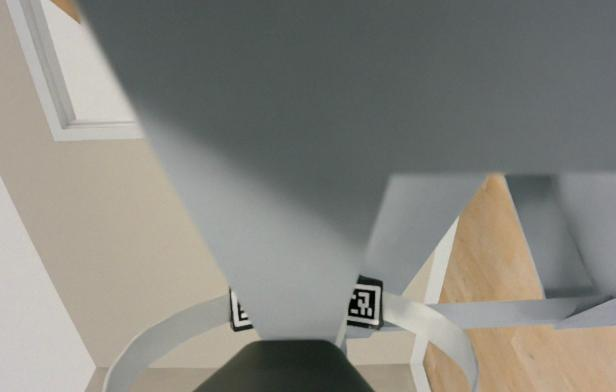

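Request:
move --r2 '{"base": {"translate_m": -0.3}, "pace": "default"}' --blocking false

Request:
wait --seconds 2.2

Request:
move --r2 '{"base": {"rotate_rad": -0.34}, "pace": "slow"}' --blocking false

Request:
wait --seconds 1.2 --cameras '["r2_head_camera", "r2_head_left_camera", "r2_wrist_camera"]'

Scene clock: 1147.13 s.
move: r2 moving
r1.base_odometry: x=-2.705 y=+2.486 heading=-0.772
r1.turned_by_wheels: +0.000
r1.turned_by_imu: +0.000
r1.base_tilt: forward=-1.6 right=+1.2
r1.lidar_m: 0.40 0.57 1.18 3.03 1.73 1.51 1.51 0.96 0.83 0.75 0.47 0.44
r1.base_status: not commanded
r1.joint_positions: lift_m=+0.820 arm_m=+0.000 wrist_yaw_rad=+0.129 wrist_pitch_rad=+0.002 wrist_roll_rad=+0.000 gripper_m=-0.024
r1.joint_status: not commanded
r1.measured_speeds: all 0
r1.motor_effort: lift_m=+22(22) arm_m=-7(7) wheel_0=+10(11) wheel_1=+0(0) wheel_2=+17(17)
r1.servo_current: wrist_yaw_rad=111(124) wrist_pitch_rad=46(52) wrist_roll_rad=39(65) gripper_m=65(65)
r1.contact_limits: translate_m 0.8
r1.hand_pose: x=+0.4684 y=-0.0495 z=+0.9974 quat_wxyz=(+0.998, +0.000, +0.001, +0.065) (m; r1's base frame)
r1.wrist_depth_mm: - - - 236 214 191 173 / - - - 237 215 189 174 / - - - 235 216 191 176 / - - 433 236 219 191 176 / 917 430 433 236 220 192 177 / 831 433 180 179 211 193 177 / - 151 433 173 180 188 178
r2.base_odometry: x=-1.220 y=-2.134 heading=-1.880
r2.turned_by_wheels: -0.001
r2.turned_by_imu: +0.000
r2.base_tilt: forward=-0.6 right=+0.1
r2.lidar_m: 0.43 2.48 2.43 2.45 3.09 3.84 3.90 2.53 2.31 2.34 1.15 0.35
r2.base_status: translate_m moving
r2.joint_positions: lift_m=+0.685 arm_m=+0.000 wrist_yaw_rad=+0.148 wrist_pitch_rad=+0.004 wrist_roll_rad=+1.569 gripper_m=-0.035
r2.joint_status: not commanded
r2.measured_speeds: translate_m=-0.120 strafe_m=-0.001 rotate_rad=-0.002 lift_m=+0.000 arm_m=+0.000 wrist_yaw_rad=+0.000 wrist_pitch_rad=+0.000 wrist_roll_rad=+0.000
r2.motor_effort: lift_m=+20(20) arm_m=+3(4) wheel_0=-9(14) wheel_1=-9(10) wheel_2=+11(13)
r2.servo_current: wrist_yaw_rad=46(65) wrist_pitch_rad=39(46) wrist_roll_rad=39(52) gripper_m=59(65)
r2.hand_pose: x=+0.4690 y=-0.0440 z=+0.8618 quat_wxyz=(+0.706, +0.704, +0.054, +0.051) (m; r2's base frame)
r2.wrist_depth_mm: 1618 379 - - - - - / 1708 - - - - - - / - - - - - - - / - - - - - 544 - / - - - - - 1576 500 / - - 182 110 170 1499 430 / - - - - - 1708 1160
pictures: none

Scene clock: 1149.13 s.
earlier move: r2 done
r1.base_odometry: x=-2.705 y=+2.486 heading=-0.772
r1.turned_by_wheels: +0.000
r1.turned_by_imu: +0.000
r1.base_tilt: forward=-1.6 right=+1.2
r1.lidar_m: 0.36 0.61 1.31 3.00 1.75 1.52 1.51 0.97 0.80 0.74 0.47 0.41
r1.base_status: not commanded
r1.joint_positions: lift_m=+0.820 arm_m=+0.000 wrist_yaw_rad=+0.129 wrist_pitch_rad=+0.002 wrist_roll_rad=+0.000 gripper_m=-0.024
r1.joint_status: not commanded
r1.measured_speeds: all 0
r1.on_its_own: wrist_yaw_rad is at rest, and its servo_current (111 mA) is outside its rest range (0 to 104 mA)
r1.motor_effort: lift_m=+22(22) arm_m=-7(7) wheel_0=+10(11) wheel_1=+0(0) wheel_2=+17(17)
r1.servo_current: wrist_yaw_rad=111(130) wrist_pitch_rad=39(52) wrist_roll_rad=46(65) gripper_m=52(72)
r1.contact_limits: translate_m 0.8
r1.hand_pose: x=+0.4684 y=-0.0495 z=+0.9974 quat_wxyz=(+0.998, +0.000, +0.001, +0.065) (m; r1's base frame)
r1.wrist_depth_mm: - - - 236 213 190 174 / - - - 238 216 189 175 / - - - 236 216 190 175 / - 569 585 236 217 192 176 / 530 559 585 237 219 192 176 / 521 549 180 179 211 193 178 / 525 151 480 173 213 187 178
r2.base_odometry: x=-1.139 y=-1.878 heading=-1.879
r2.turned_by_wheels: +0.001
r2.turned_by_imu: +0.001
r2.base_tilt: forward=-0.7 right=+0.1
r2.lidar_m: 0.43 0.54 2.53 2.57 3.17 3.60 3.62 2.44 2.21 2.21 1.32 0.36
r2.base_status: done
r2.joint_positions: lift_m=+0.685 arm_m=+0.000 wrist_yaw_rad=+0.153 wrist_pitch_rad=+0.004 wrist_roll_rad=+1.569 gripper_m=-0.035
r2.joint_status: not commanded
r2.measured_speeds: all 0
r2.motor_effort: lift_m=+20(20) arm_m=+4(4) wheel_0=-1(14) wheel_1=-2(10) wheel_2=+3(16)
r2.servo_current: wrist_yaw_rad=46(65) wrist_pitch_rad=46(46) wrist_roll_rad=46(65) gripper_m=65(65)
r2.hand_pose: x=+0.4692 y=-0.0424 z=+0.8618 quat_wxyz=(+0.706, +0.704, +0.056, +0.053) (m; r2's base frame)
r2.wrist_depth_mm: - 366 370 - 129 - - / - 404 410 - 144 - - / - - 549 - 167 - - / - - - 102 185 - - / - - - 119 215 1576 - / - - 186 143 178 1661 480 / - - - - 397 394 433
wait: 2.00 of 2.2 s (r2 has come to rest)
pictures: none

Scene clock: 1149.63 s.
move: r2 moving
r1.base_odometry: x=-2.705 y=+2.486 heading=-0.772
r1.turned_by_wheels: +0.000
r1.turned_by_imu: +0.000
r1.base_tilt: forward=-1.5 right=+1.2
r1.lidar_m: 0.40 0.58 1.23 3.04 1.76 1.50 1.52 0.97 0.83 0.74 0.48 0.44
r1.base_status: not commanded
r1.joint_positions: lift_m=+0.820 arm_m=+0.000 wrist_yaw_rad=+0.129 wrist_pitch_rad=+0.002 wrist_roll_rad=+0.000 gripper_m=-0.024
r1.joint_status: not commanded
r1.measured_speeds: all 0
r1.motor_effort: lift_m=+21(22) arm_m=-7(7) wheel_0=+11(11) wheel_1=+0(0) wheel_2=+17(17)
r1.servo_current: wrist_yaw_rad=98(137) wrist_pitch_rad=46(46) wrist_roll_rad=52(52) gripper_m=59(65)
r1.contact_limits: translate_m 0.8
r1.hand_pose: x=+0.4684 y=-0.0495 z=+0.9974 quat_wxyz=(+0.998, +0.000, +0.001, +0.065) (m; r1's base frame)
r1.wrist_depth_mm: - - - 236 214 191 173 / - - - 237 216 189 174 / - - - 236 216 191 175 / - 544 574 236 217 191 176 / 508 530 569 237 220 193 177 / 492 530 181 178 212 193 177 / 504 152 442 173 213 187 178
r2.base_odometry: x=-1.139 y=-1.878 heading=-2.003
r2.turned_by_wheels: -0.124
r2.turned_by_imu: -0.120
r2.base_tilt: forward=-0.7 right=+0.1
r2.lidar_m: 0.42 0.50 2.54 2.53 2.91 3.58 3.59 2.60 2.22 2.21 1.35 0.37
r2.base_status: rotate_rad moving
r2.joint_positions: lift_m=+0.685 arm_m=+0.000 wrist_yaw_rad=+0.159 wrist_pitch_rad=+0.004 wrist_roll_rad=+1.569 gripper_m=-0.035
r2.joint_status: not commanded
r2.measured_speeds: translate_m=+0.000 strafe_m=+0.000 rotate_rad=-0.484 lift_m=+0.000 arm_m=+0.000 wrist_yaw_rad=+0.000 wrist_pitch_rad=+0.000 wrist_roll_rad=+0.000
r2.motor_effort: lift_m=+20(20) arm_m=+3(4) wheel_0=+15(16) wheel_1=+9(9) wheel_2=+11(13)
r2.servo_current: wrist_yaw_rad=59(59) wrist_pitch_rad=39(46) wrist_roll_rad=46(52) gripper_m=59(65)
r2.hand_pose: x=+0.4695 y=-0.0407 z=+0.8618 quat_wxyz=(+0.706, +0.704, +0.058, +0.055) (m; r2's base frame)
r2.wrist_depth_mm: - 449 433 - 150 - - / - 404 404 102 162 - - / - 517 469 110 178 - - / - - 621 125 196 - - / - - - 137 213 1808 - / - - 187 156 178 1576 508 / - - - - - 1756 466
pictures: none

Scene clock: 1150.60 s.
earlier move: r2 done
r1.base_odometry: x=-2.705 y=+2.486 heading=-0.772
r1.turned_by_wheels: +0.000
r1.turned_by_imu: +0.000
r1.base_tilt: forward=-1.6 right=+1.2
r1.lidar_m: 0.38 0.54 0.96 3.02 1.76 1.50 1.51 0.97 0.82 0.74 0.46 0.43
r1.base_status: not commanded
r1.joint_positions: lift_m=+0.820 arm_m=+0.000 wrist_yaw_rad=+0.129 wrist_pitch_rad=+0.002 wrist_roll_rad=+0.000 gripper_m=-0.024
r1.joint_status: not commanded
r1.measured_speeds: all 0
r1.motor_effort: lift_m=+22(22) arm_m=-7(7) wheel_0=+10(11) wheel_1=+0(0) wheel_2=+17(17)
r1.servo_current: wrist_yaw_rad=98(137) wrist_pitch_rad=52(52) wrist_roll_rad=59(65) gripper_m=65(65)
r1.contact_limits: translate_m 0.8
r1.hand_pose: x=+0.4684 y=-0.0495 z=+0.9974 quat_wxyz=(+0.998, +0.000, +0.001, +0.065) (m; r1's base frame)
r1.wrist_depth_mm: - - - 236 214 191 173 / - - - 238 216 189 174 / - - - 236 216 190 175 / 462 508 544 237 218 191 176 / 452 500 539 236 220 192 177 / 445 500 180 179 212 193 177 / 459 151 415 173 213 187 178
r2.base_odometry: x=-1.139 y=-1.878 heading=-2.218
r2.turned_by_wheels: -0.215
r2.turned_by_imu: -0.209
r2.base_tilt: forward=-0.6 right=+0.0
r2.lidar_m: 0.42 0.42 2.63 2.53 2.68 3.71 3.67 3.02 2.29 2.20 2.34 0.40
r2.base_status: done
r2.joint_positions: lift_m=+0.685 arm_m=+0.000 wrist_yaw_rad=+0.153 wrist_pitch_rad=+0.004 wrist_roll_rad=+1.569 gripper_m=-0.035
r2.joint_status: not commanded
r2.measured_speeds: all 0
r2.motor_effort: lift_m=+20(20) arm_m=-3(4) wheel_0=+5(16) wheel_1=+4(9) wheel_2=+5(13)
r2.servo_current: wrist_yaw_rad=39(65) wrist_pitch_rad=39(52) wrist_roll_rad=52(59) gripper_m=59(65)
r2.hand_pose: x=+0.4692 y=-0.0425 z=+0.8618 quat_wxyz=(+0.706, +0.704, +0.055, +0.053) (m; r2's base frame)
r2.wrist_depth_mm: - - - 147 203 1576 1160 / - - 591 152 209 750 - / - 1921 492 155 215 - - / - 488 473 161 221 831 - / - - 539 167 228 - - / - - 185 171 178 - - / - - - - - 1708 -
wait: 0.97 of 1.2 s (r2 has come to rest)
pictures: r2_head_camera, r2_head_left_camera, r2_wrist_camera
Images, in order (width x height): r2_head_camera 420x560, r2_head_left_camera 420x672, r2_wrist_camera 616x392.

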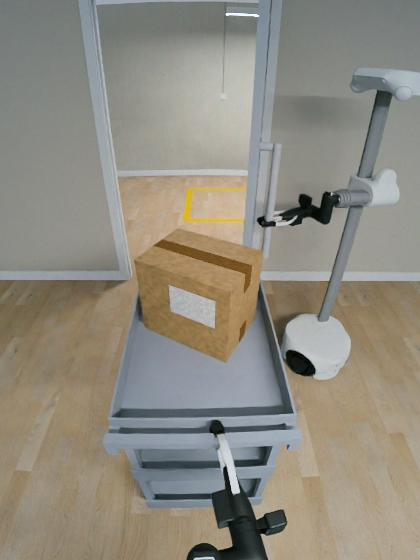

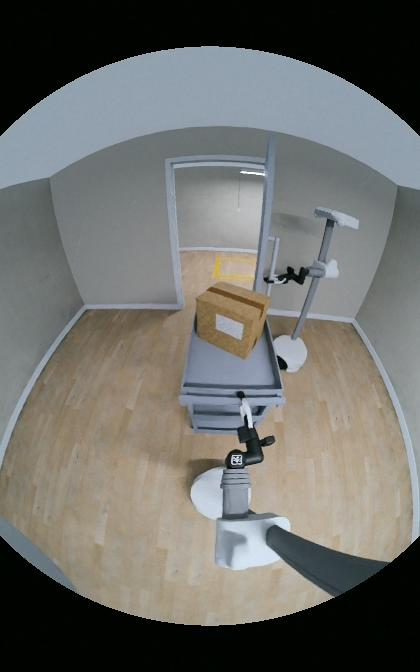

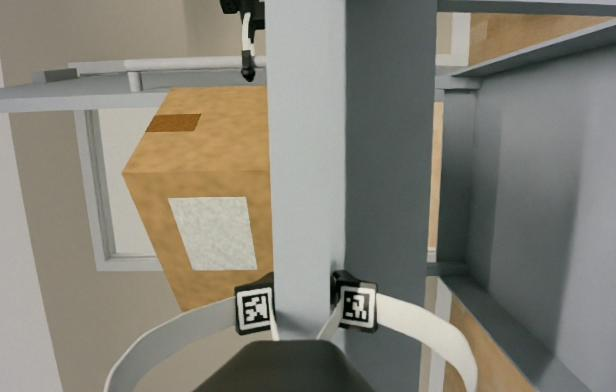

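Request:
move --r2 '{"joints": {"gripper_m": 0.1}}' --blocking false

Request:
wait --seconds 0.8

Request:
move --r2 '{"base": {"translate_m": -0.12}, "pace": "default"}' --blocking false

Request:
wait --seconds 1.2

Request:
move --r2 '{"base": {"strafe_m": 0.09}, "joints": {"wrist_roll_rad": 0.0, "wrist_yaw_rad": 0.03, "gripper_m": 0.141}, "pace": "default"}' --blocking false

Request:
wait --seconds 1.4 --cameras '["r2_head_camera", "r2_wrist_camera"]'

Scene clock: 1168.43 s.
move: r2 moving
r1: as last shown
r1.lidar_m: 0.39 0.53 0.95 3.02 1.74 1.51 1.51 0.97 0.84 0.74 0.47 0.43
r1.servo_current: wrist_yaw_rad=117(124) wrist_pitch_rad=39(46) wrist_roll_rad=46(52) gripper_m=59(72)
r1.contact_limits: translate_m 0.8
r1.wrist_depth_mm: - - - 236 214 191 174 / - - - 237 216 189 174 / - - - 235 216 190 175 / 462 504 544 236 219 191 175 / 449 496 544 237 220 192 177 / 449 492 180 179 212 193 177 / 459 151 413 173 213 186 177
r2.base_odometry: x=-1.139 y=-1.878 heading=-2.218
r2.turned_by_wheels: +0.000
r2.turned_by_imu: +0.000
r2.base_tilt: forward=-0.7 right=+0.1
r2.lidar_m: 0.42 0.43 2.65 2.51 2.66 3.68 3.65 3.04 2.28 2.21 2.34 0.43
r2.base_status: not commanded
r2.joint_positions: lift_m=+0.685 arm_m=+0.000 wrist_yaw_rad=+0.153 wrist_pitch_rad=+0.004 wrist_roll_rad=+1.569 gripper_m=-0.010
r2.joint_status: gripper_m moving
r2.measured_speeds: all 0
r2.motor_effort: lift_m=+20(20) arm_m=-4(4) wheel_0=+4(5) wheel_1=+4(4) wheel_2=+5(5)
r2.servo_current: wrist_yaw_rad=39(52) wrist_pitch_rad=46(46) wrist_roll_rad=52(59) gripper_m=78(85)
r2.hand_pose: x=+0.4692 y=-0.0425 z=+0.8618 quat_wxyz=(+0.706, +0.704, +0.055, +0.053) (m; r2's base frame)
r2.wrist_depth_mm: - - - 151 206 1576 1042 / - - 603 155 212 750 - / - 1921 500 159 218 - - / - 1983 466 165 225 820 - / - - 544 169 231 - - / - - 186 175 181 - - / - - - - - 1576 525
pictures: none

Scene clock: 1169.23 s.
earlier move: r2 moving
r1.base_odometry: x=-2.705 y=+2.486 heading=-0.772
r1.turned_by_wheels: +0.000
r1.turned_by_imu: +0.000
r1.base_tilt: forward=-1.5 right=+1.2
r1.lidar_m: 0.40 0.55 0.92 3.02 1.72 1.51 1.52 0.96 0.82 0.70 0.44 0.43
r1.base_status: not commanded
r1.joint_positions: lift_m=+0.820 arm_m=+0.000 wrist_yaw_rad=+0.129 wrist_pitch_rad=+0.002 wrist_roll_rad=+0.000 gripper_m=-0.024
r1.joint_status: not commanded
r1.measured_speeds: all 0
r1.motor_effort: lift_m=+21(22) arm_m=-7(7) wheel_0=+10(11) wheel_1=+0(0) wheel_2=+17(17)
r1.servo_current: wrist_yaw_rad=98(124) wrist_pitch_rad=46(46) wrist_roll_rad=46(59) gripper_m=72(72)
r1.contact_limits: translate_m 0.8
r1.hand_pose: x=+0.4684 y=-0.0495 z=+0.9974 quat_wxyz=(+0.998, +0.000, +0.001, +0.065) (m; r1's base frame)
r1.wrist_depth_mm: - - - 236 213 191 173 / - - - 237 215 189 174 / - - - 236 216 190 175 / 455 496 544 236 219 191 176 / 449 488 539 236 220 193 177 / 445 488 180 179 212 193 177 / 452 151 407 173 213 187 178
r2.base_odometry: x=-1.139 y=-1.878 heading=-2.218
r2.turned_by_wheels: +0.000
r2.turned_by_imu: +0.000
r2.base_tilt: forward=-0.7 right=+0.1
r2.lidar_m: 0.41 0.43 2.62 2.54 2.68 3.70 3.65 3.05 2.31 2.21 2.35 0.44
r2.base_status: not commanded
r2.joint_positions: lift_m=+0.685 arm_m=+0.000 wrist_yaw_rad=+0.153 wrist_pitch_rad=+0.004 wrist_roll_rad=+1.569 gripper_m=+0.081
r2.joint_status: gripper_m moving
r2.measured_speeds: all 0
r2.motor_effort: lift_m=+20(20) arm_m=-3(4) wheel_0=+5(5) wheel_1=+4(4) wheel_2=+5(5)
r2.servo_current: wrist_yaw_rad=52(59) wrist_pitch_rad=39(46) wrist_roll_rad=46(59) gripper_m=72(124)
r2.hand_pose: x=+0.4692 y=-0.0426 z=+0.8618 quat_wxyz=(+0.706, +0.704, +0.055, +0.052) (m; r2's base frame)
r2.wrist_depth_mm: - - - 157 213 1464 1118 / - - 621 161 219 759 - / - - 508 167 226 - - / - 500 480 228 231 831 - / - - 549 176 237 854 - / - - 597 180 186 - - / - - - - 250 1863 530
wait: 0.80 s; no rest
pictures: none

Scene clock: 1169.73 s.
earlier move: r2 moving
move: r2 moving
r1: as last shown
r1.lidar_m: 0.40 0.55 0.96 3.03 1.76 1.52 1.52 0.95 0.81 0.73 0.46 0.43
r1.servo_current: wrist_yaw_rad=117(143) wrist_pitch_rad=46(46) wrist_roll_rad=59(59) gripper_m=59(72)
r1.contact_limits: translate_m 0.8
r1.wrist_depth_mm: - - - 236 214 191 173 / - - - 238 216 190 174 / - - - 235 216 190 175 / 455 500 544 237 218 191 176 / 455 496 539 236 219 192 177 / 449 488 180 179 212 194 177 / 455 152 404 173 213 187 178
r2.base_odometry: x=-1.120 y=-1.853 heading=-2.218
r2.turned_by_wheels: +0.000
r2.turned_by_imu: +0.000
r2.base_tilt: forward=-0.7 right=+0.1
r2.lidar_m: 0.44 0.47 2.60 2.54 2.68 3.70 3.61 3.06 2.29 2.21 2.34 0.45
r2.base_status: translate_m moving
r2.joint_positions: lift_m=+0.685 arm_m=+0.000 wrist_yaw_rad=+0.152 wrist_pitch_rad=+0.003 wrist_roll_rad=+1.569 gripper_m=+0.100
r2.joint_status: gripper_m moving
r2.measured_speeds: translate_m=-0.120 strafe_m=+0.002 rotate_rad=+0.000 lift_m=+0.000 arm_m=+0.000 wrist_yaw_rad=+0.000 wrist_pitch_rad=+0.000 wrist_roll_rad=+0.000
r2.motor_effort: lift_m=+18(20) arm_m=-3(4) wheel_0=-9(11) wheel_1=-8(9) wheel_2=+11(13)
r2.servo_current: wrist_yaw_rad=46(52) wrist_pitch_rad=39(46) wrist_roll_rad=52(52) gripper_m=65(72)
r2.hand_pose: x=+0.4692 y=-0.0426 z=+0.8623 quat_wxyz=(+0.706, +0.704, +0.055, +0.053) (m; r2's base frame)
r2.wrist_depth_mm: - - - 179 235 1464 264 / - - 627 185 243 831 - / - - 530 191 249 831 - / - - 508 196 257 866 - / - - 569 203 262 - - / - - 192 207 194 - - / - - - - - 1921 525
pictures: none

Scene clock: 1170.90 s.
earlier move: r2 done
r1.base_odometry: x=-2.705 y=+2.486 heading=-0.772
r1.turned_by_wheels: +0.000
r1.turned_by_imu: +0.000
r1.base_tilt: forward=-1.5 right=+1.2
r1.lidar_m: 0.38 0.54 0.94 3.06 1.74 1.52 1.51 0.97 0.83 0.72 0.49 0.44
r1.base_status: not commanded
r1.joint_positions: lift_m=+0.820 arm_m=+0.000 wrist_yaw_rad=+0.129 wrist_pitch_rad=+0.002 wrist_roll_rad=+0.000 gripper_m=-0.024
r1.joint_status: not commanded
r1.measured_speeds: all 0
r1.on_its_own: wrist_yaw_rad is at rest, and its servo_current (117 mA) is outside its rest range (0 to 104 mA)
r1.motor_effort: lift_m=+22(22) arm_m=-7(7) wheel_0=+10(11) wheel_1=+0(0) wheel_2=+17(17)
r1.servo_current: wrist_yaw_rad=117(143) wrist_pitch_rad=39(52) wrist_roll_rad=52(65) gripper_m=59(72)
r1.contact_limits: translate_m 0.8
r1.hand_pose: x=+0.4684 y=-0.0495 z=+0.9974 quat_wxyz=(+0.998, +0.000, +0.001, +0.065) (m; r1's base frame)
r1.wrist_depth_mm: - - - 236 214 191 173 / - - - 237 216 189 174 / - - - 235 218 190 175 / 462 500 535 236 219 192 176 / 452 492 539 236 219 193 177 / 445 492 180 179 212 193 177 / 455 151 404 174 213 187 178
r2.base_odometry: x=-1.067 y=-1.782 heading=-2.218
r2.turned_by_wheels: +0.000
r2.turned_by_imu: +0.000
r2.base_tilt: forward=-0.7 right=+0.1
r2.lidar_m: 0.49 0.54 2.61 2.55 2.69 3.59 3.52 3.03 2.26 2.19 2.35 0.54
r2.base_status: done
r2.joint_positions: lift_m=+0.685 arm_m=+0.000 wrist_yaw_rad=+0.152 wrist_pitch_rad=+0.003 wrist_roll_rad=+1.569 gripper_m=+0.100
r2.joint_status: all done
r2.measured_speeds: all 0
r2.motor_effort: lift_m=+18(20) arm_m=-3(4) wheel_0=-3(11) wheel_1=-3(9) wheel_2=+3(13)
r2.servo_current: wrist_yaw_rad=59(59) wrist_pitch_rad=39(52) wrist_roll_rad=52(59) gripper_m=46(72)
r2.hand_pose: x=+0.4692 y=-0.0426 z=+0.8623 quat_wxyz=(+0.706, +0.704, +0.055, +0.053) (m; r2's base frame)
r2.wrist_depth_mm: - - - 268 329 330 332 / - - 1060 330 332 831 - / - - 627 342 343 917 - / - - 609 347 353 - - / - - 699 357 359 - - / - - 193 306 193 - - / - - - - - 1863 525
wait: 1.17 of 1.2 s (r2 has come to rest)
pictures: none

Scene clock: 1171.40 s.
move: r2 moving
r1.base_odometry: x=-2.705 y=+2.486 heading=-0.772
r1.turned_by_wheels: +0.000
r1.turned_by_imu: +0.000
r1.base_tilt: forward=-1.5 right=+1.2
r1.lidar_m: 0.37 0.55 0.93 3.03 1.77 1.52 1.52 0.96 0.83 0.74 0.48 0.43
r1.base_status: not commanded
r1.joint_positions: lift_m=+0.820 arm_m=+0.000 wrist_yaw_rad=+0.129 wrist_pitch_rad=+0.002 wrist_roll_rad=+0.000 gripper_m=-0.024
r1.joint_status: not commanded
r1.measured_speeds: all 0
r1.motor_effort: lift_m=+22(22) arm_m=-7(7) wheel_0=+10(10) wheel_1=+0(0) wheel_2=+17(17)
r1.servo_current: wrist_yaw_rad=111(124) wrist_pitch_rad=39(46) wrist_roll_rad=52(59) gripper_m=59(72)
r1.contact_limits: translate_m 0.8
r1.hand_pose: x=+0.4684 y=-0.0495 z=+0.9974 quat_wxyz=(+0.998, +0.000, +0.001, +0.065) (m; r1's base frame)
r1.wrist_depth_mm: - - - 236 213 191 173 / - - - 238 215 190 174 / - - - 235 217 190 175 / 462 504 539 236 217 191 176 / 449 488 544 236 219 192 177 / 449 488 180 179 213 194 177 / 452 152 407 173 213 187 178
r2.base_odometry: x=-1.038 y=-1.804 heading=-2.218
r2.turned_by_wheels: +0.000
r2.turned_by_imu: +0.000
r2.base_tilt: forward=-0.7 right=+0.1
r2.lidar_m: 0.50 0.54 2.59 2.50 2.63 3.57 3.54 3.07 2.31 2.23 2.37 0.56
r2.base_status: strafe_m moving
r2.joint_positions: lift_m=+0.685 arm_m=+0.000 wrist_yaw_rad=+0.033 wrist_pitch_rad=+0.003 wrist_roll_rad=+0.981 gripper_m=+0.115
r2.joint_status: wrist_yaw_rad moving; wrist_roll_rad moving; gripper_m moving
r2.measured_speeds: translate_m=-0.001 strafe_m=+0.139 rotate_rad=+0.004 lift_m=+0.000 arm_m=+0.000 wrist_yaw_rad=-0.001 wrist_pitch_rad=+0.000 wrist_roll_rad=-1.820
r2.motor_effort: lift_m=+17(18) arm_m=-3(4) wheel_0=-9(10) wheel_1=+9(12) wheel_2=-1(3)
r2.servo_current: wrist_yaw_rad=39(91) wrist_pitch_rad=46(46) wrist_roll_rad=98(117) gripper_m=91(98)
r2.hand_pose: x=+0.4620 y=-0.0779 z=+0.8623 quat_wxyz=(+0.882, +0.471, +0.009, +0.014) (m; r2's base frame)
r2.wrist_depth_mm: - - - - - 1281 - / - - - 1160 301 - 1281 / - - 615 676 353 357 1205 / - - 647 603 359 1708 357 / - - 707 362 364 - - / - - 200 309 191 - - / - - - - - - -
pictures: none

Scene clock: 1172.40 s.
earlier move: r2 done
r1.base_odometry: x=-2.705 y=+2.486 heading=-0.772
r1.turned_by_wheels: +0.000
r1.turned_by_imu: +0.000
r1.base_tilt: forward=-1.6 right=+1.2
r1.lidar_m: 0.40 0.52 0.93 3.05 1.76 1.51 1.51 0.98 0.82 0.72 0.47 0.44
r1.base_status: not commanded
r1.joint_positions: lift_m=+0.820 arm_m=+0.000 wrist_yaw_rad=+0.129 wrist_pitch_rad=+0.002 wrist_roll_rad=+0.000 gripper_m=-0.024
r1.joint_status: not commanded
r1.measured_speeds: all 0
r1.on_its_own: wrist_yaw_rad is at rest, and its servo_current (111 mA) is outside its rest range (0 to 104 mA)
r1.motor_effort: lift_m=+22(22) arm_m=-7(7) wheel_0=+10(11) wheel_1=+0(0) wheel_2=+17(17)
r1.servo_current: wrist_yaw_rad=111(137) wrist_pitch_rad=33(46) wrist_roll_rad=33(59) gripper_m=59(72)
r1.contact_limits: translate_m 0.8
r1.hand_pose: x=+0.4684 y=-0.0495 z=+0.9974 quat_wxyz=(+0.998, +0.000, +0.001, +0.065) (m; r1's base frame)
r1.wrist_depth_mm: - - - 236 214 192 174 / - - - 237 216 190 174 / - - - 235 217 190 175 / 459 504 539 236 218 191 176 / 452 488 544 236 219 193 176 / 449 492 180 179 213 193 177 / 455 151 407 173 213 187 178
r2.base_odometry: x=-0.995 y=-1.836 heading=-2.218
r2.turned_by_wheels: +0.000
r2.turned_by_imu: +0.000
r2.base_tilt: forward=-0.6 right=+0.1
r2.lidar_m: 0.53 2.48 2.52 2.46 2.59 3.57 3.52 3.15 2.37 2.28 2.41 0.56
r2.base_status: done
r2.joint_positions: lift_m=+0.685 arm_m=+0.000 wrist_yaw_rad=+0.033 wrist_pitch_rad=+0.003 wrist_roll_rad=+0.002 gripper_m=+0.141
r2.joint_status: all done
r2.measured_speeds: all 0
r2.motor_effort: lift_m=+18(18) arm_m=-3(4) wheel_0=-2(13) wheel_1=+3(12) wheel_2=+0(3)
r2.servo_current: wrist_yaw_rad=52(91) wrist_pitch_rad=46(46) wrist_roll_rad=46(117) gripper_m=52(98)
r2.hand_pose: x=+0.4620 y=-0.0779 z=+0.8623 quat_wxyz=(+1.000, +0.001, +0.002, +0.016) (m; r2's base frame)
r2.wrist_depth_mm: - - - - - - - / - - - - 1078 - - / - - - 654 603 1160 1118 / - - - 661 609 - - / - 338 314 307 300 298 293 / - 324 370 366 357 349 347 / 1863 1661 1921 - - 1756 364
wait: 1.00 of 1.4 s (r2 has come to rest)
pictures: r2_head_camera, r2_wrist_camera
Images, in order (width x height): r2_head_camera 420x560, r2_wrist_camera 616x392.

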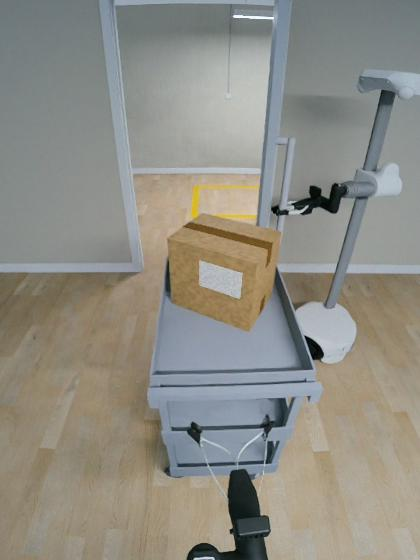

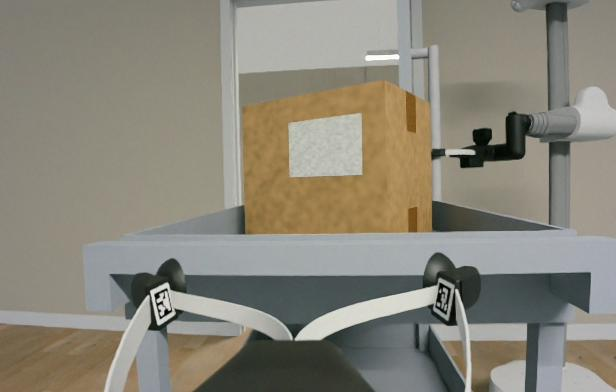

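Request:
move --r2 '{"base": {"translate_m": 0.45, "strafe_m": 0.01}, "joints": {"wrist_yaw_rad": 0.0}, "pace": "default"}' --blocking false

Request:
wait --seconds 2.6 --cameras '["r2_head_camera", "r2_wrist_camera"]'

Scene clock: 1204.37 s.
move: r2 moving
r1.base_odometry: x=-2.705 y=+2.486 heading=-0.772
r1.turned_by_wheels: +0.000
r1.turned_by_imu: +0.000
r1.base_tilt: forward=-1.5 right=+1.3
r1.lidar_m: 0.39 0.53 0.96 3.04 1.74 1.50 1.52 0.97 0.82 0.74 0.47 0.44
r1.base_status: not commanded
r1.joint_positions: lift_m=+0.820 arm_m=+0.000 wrist_yaw_rad=+0.129 wrist_pitch_rad=+0.002 wrist_roll_rad=+0.000 gripper_m=-0.024
r1.joint_status: not commanded
r1.measured_speeds: all 0
r1.motor_effort: lift_m=+21(22) arm_m=-7(7) wheel_0=+10(10) wheel_1=+0(0) wheel_2=+17(17)
r1.servo_current: wrist_yaw_rad=111(124) wrist_pitch_rad=46(46) wrist_roll_rad=46(59) gripper_m=65(65)
r1.contact_limits: translate_m 0.8
r1.hand_pose: x=+0.4684 y=-0.0495 z=+0.9974 quat_wxyz=(+0.998, +0.000, +0.001, +0.065) (m; r1's base frame)
r1.wrist_depth_mm: - - - 236 213 192 173 / - - - 238 216 189 175 / - - - 235 217 190 175 / 459 504 539 236 219 192 176 / 449 492 535 236 220 193 177 / 449 492 180 179 212 194 177 / 452 151 404 173 213 187 178
r2.base_odometry: x=-1.013 y=-1.861 heading=-2.218
r2.turned_by_wheels: +0.000
r2.turned_by_imu: +0.001
r2.base_tilt: forward=-0.7 right=+0.1
r2.lidar_m: 0.51 2.42 2.52 2.46 2.60 3.63 3.54 3.14 2.37 2.31 2.44 0.54
r2.base_status: translate_m moving; strafe_m moving
r2.joint_positions: lift_m=+0.685 arm_m=+0.000 wrist_yaw_rad=+0.003 wrist_pitch_rad=+0.003 wrist_roll_rad=+0.002 gripper_m=+0.141
r2.joint_status: wrist_yaw_rad moving
r2.measured_speeds: translate_m=+0.121 strafe_m=+0.001 rotate_rad=-0.002 lift_m=+0.000 arm_m=+0.000 wrist_yaw_rad=+0.000 wrist_pitch_rad=+0.000 wrist_roll_rad=+0.000
r2.motor_effort: lift_m=+17(18) arm_m=-4(4) wheel_0=+10(10) wheel_1=+7(9) wheel_2=-12(12)
r2.servo_current: wrist_yaw_rad=65(72) wrist_pitch_rad=46(46) wrist_roll_rad=46(59) gripper_m=52(59)
r2.hand_pose: x=+0.4595 y=-0.0866 z=+0.8623 quat_wxyz=(+1.000, +0.001, +0.002, +0.001) (m; r2's base frame)
r2.wrist_depth_mm: - - - - - - - / - - - - 1098 - 1229 / - - - 615 627 1160 - / - - - 621 585 - - / - 291 286 281 277 274 271 / - 217 343 342 199 204 330 / 1921 1708 1808 - - 1808 340
pictures: none

Scene clock: 1206.97 s.
earlier move: r2 limit_stop_at_tilt
r1.base_odometry: x=-2.705 y=+2.486 heading=-0.772
r1.turned_by_wheels: +0.000
r1.turned_by_imu: +0.000
r1.base_tilt: forward=-1.6 right=+1.2
r1.lidar_m: 0.38 0.75 4.94 3.01 1.76 1.51 1.52 0.98 0.82 0.74 0.47 0.43
r1.base_status: not commanded
r1.joint_positions: lift_m=+0.820 arm_m=+0.000 wrist_yaw_rad=+0.129 wrist_pitch_rad=+0.002 wrist_roll_rad=+0.000 gripper_m=-0.024
r1.joint_status: not commanded
r1.measured_speeds: all 0
r1.motor_effort: lift_m=+21(22) arm_m=-7(7) wheel_0=+10(11) wheel_1=+0(0) wheel_2=+17(17)
r1.servo_current: wrist_yaw_rad=124(137) wrist_pitch_rad=46(52) wrist_roll_rad=33(65) gripper_m=59(72)
r1.contact_limits: translate_m 0.8
r1.hand_pose: x=+0.4684 y=-0.0495 z=+0.9974 quat_wxyz=(+0.998, +0.000, +0.001, +0.065) (m; r1's base frame)
r1.wrist_depth_mm: - - - 236 213 191 173 / - - - 236 215 189 173 / - - - 236 216 190 175 / - - 477 236 218 191 176 / 1098 1118 480 236 220 191 176 / - - 176 179 211 193 176 / - 151 181 173 180 187 177
r2.base_odometry: x=-1.186 y=-2.134 heading=-2.175
r2.turned_by_wheels: +0.042
r2.turned_by_imu: +0.344
r2.base_tilt: forward=-0.7 right=+0.1
r2.lidar_m: 0.54 2.50 2.27 2.32 2.89 3.76 3.81 2.69 2.45 2.49 1.17 0.46
r2.base_status: translate_m limit_stop_at_tilt; strafe_m limit_stop_at_tilt
r2.joint_positions: lift_m=+0.693 arm_m=+0.000 wrist_yaw_rad=+0.000 wrist_pitch_rad=+0.002 wrist_roll_rad=+0.001 gripper_m=+0.141
r2.joint_status: all done
r2.measured_speeds: translate_m=-0.001 strafe_m=+0.002 rotate_rad=+0.004 lift_m=+0.000 arm_m=+0.000 wrist_yaw_rad=+0.000 wrist_pitch_rad=+0.000 wrist_roll_rad=+0.000
r2.on_its_own: the wheels are slack since a limit_stop_at_tilt; lift_m is slack since a limit_stop_at_tilt (your +0.685 is given up); arm_m is slack since a limit_stop_at_tilt
r2.motor_effort: lift_m=+19(19) arm_m=+0(18) wheel_0=+3(15) wheel_1=+0(14) wheel_2=-1(24)
r2.servo_current: wrist_yaw_rad=52(124) wrist_pitch_rad=39(59) wrist_roll_rad=46(59) gripper_m=52(59)
r2.hand_pose: x=+0.4593 y=-0.0873 z=+0.8706 quat_wxyz=(+1.000, +0.001, +0.001, +0.000) (m; r2's base frame)
r2.wrist_depth_mm: - - - - - - - / - - - - - - 442 / - - - - - 603 442 / - - - - - 597 452 / - - - 413 309 530 452 / - - - 436 213 208 187 / 1983 1808 1983 - - - 242
wait: 2.60 s; no rest
pictures: r2_head_camera, r2_wrist_camera
Images, in order (width x height): r2_head_camera 420x560, r2_wrist_camera 616x392.

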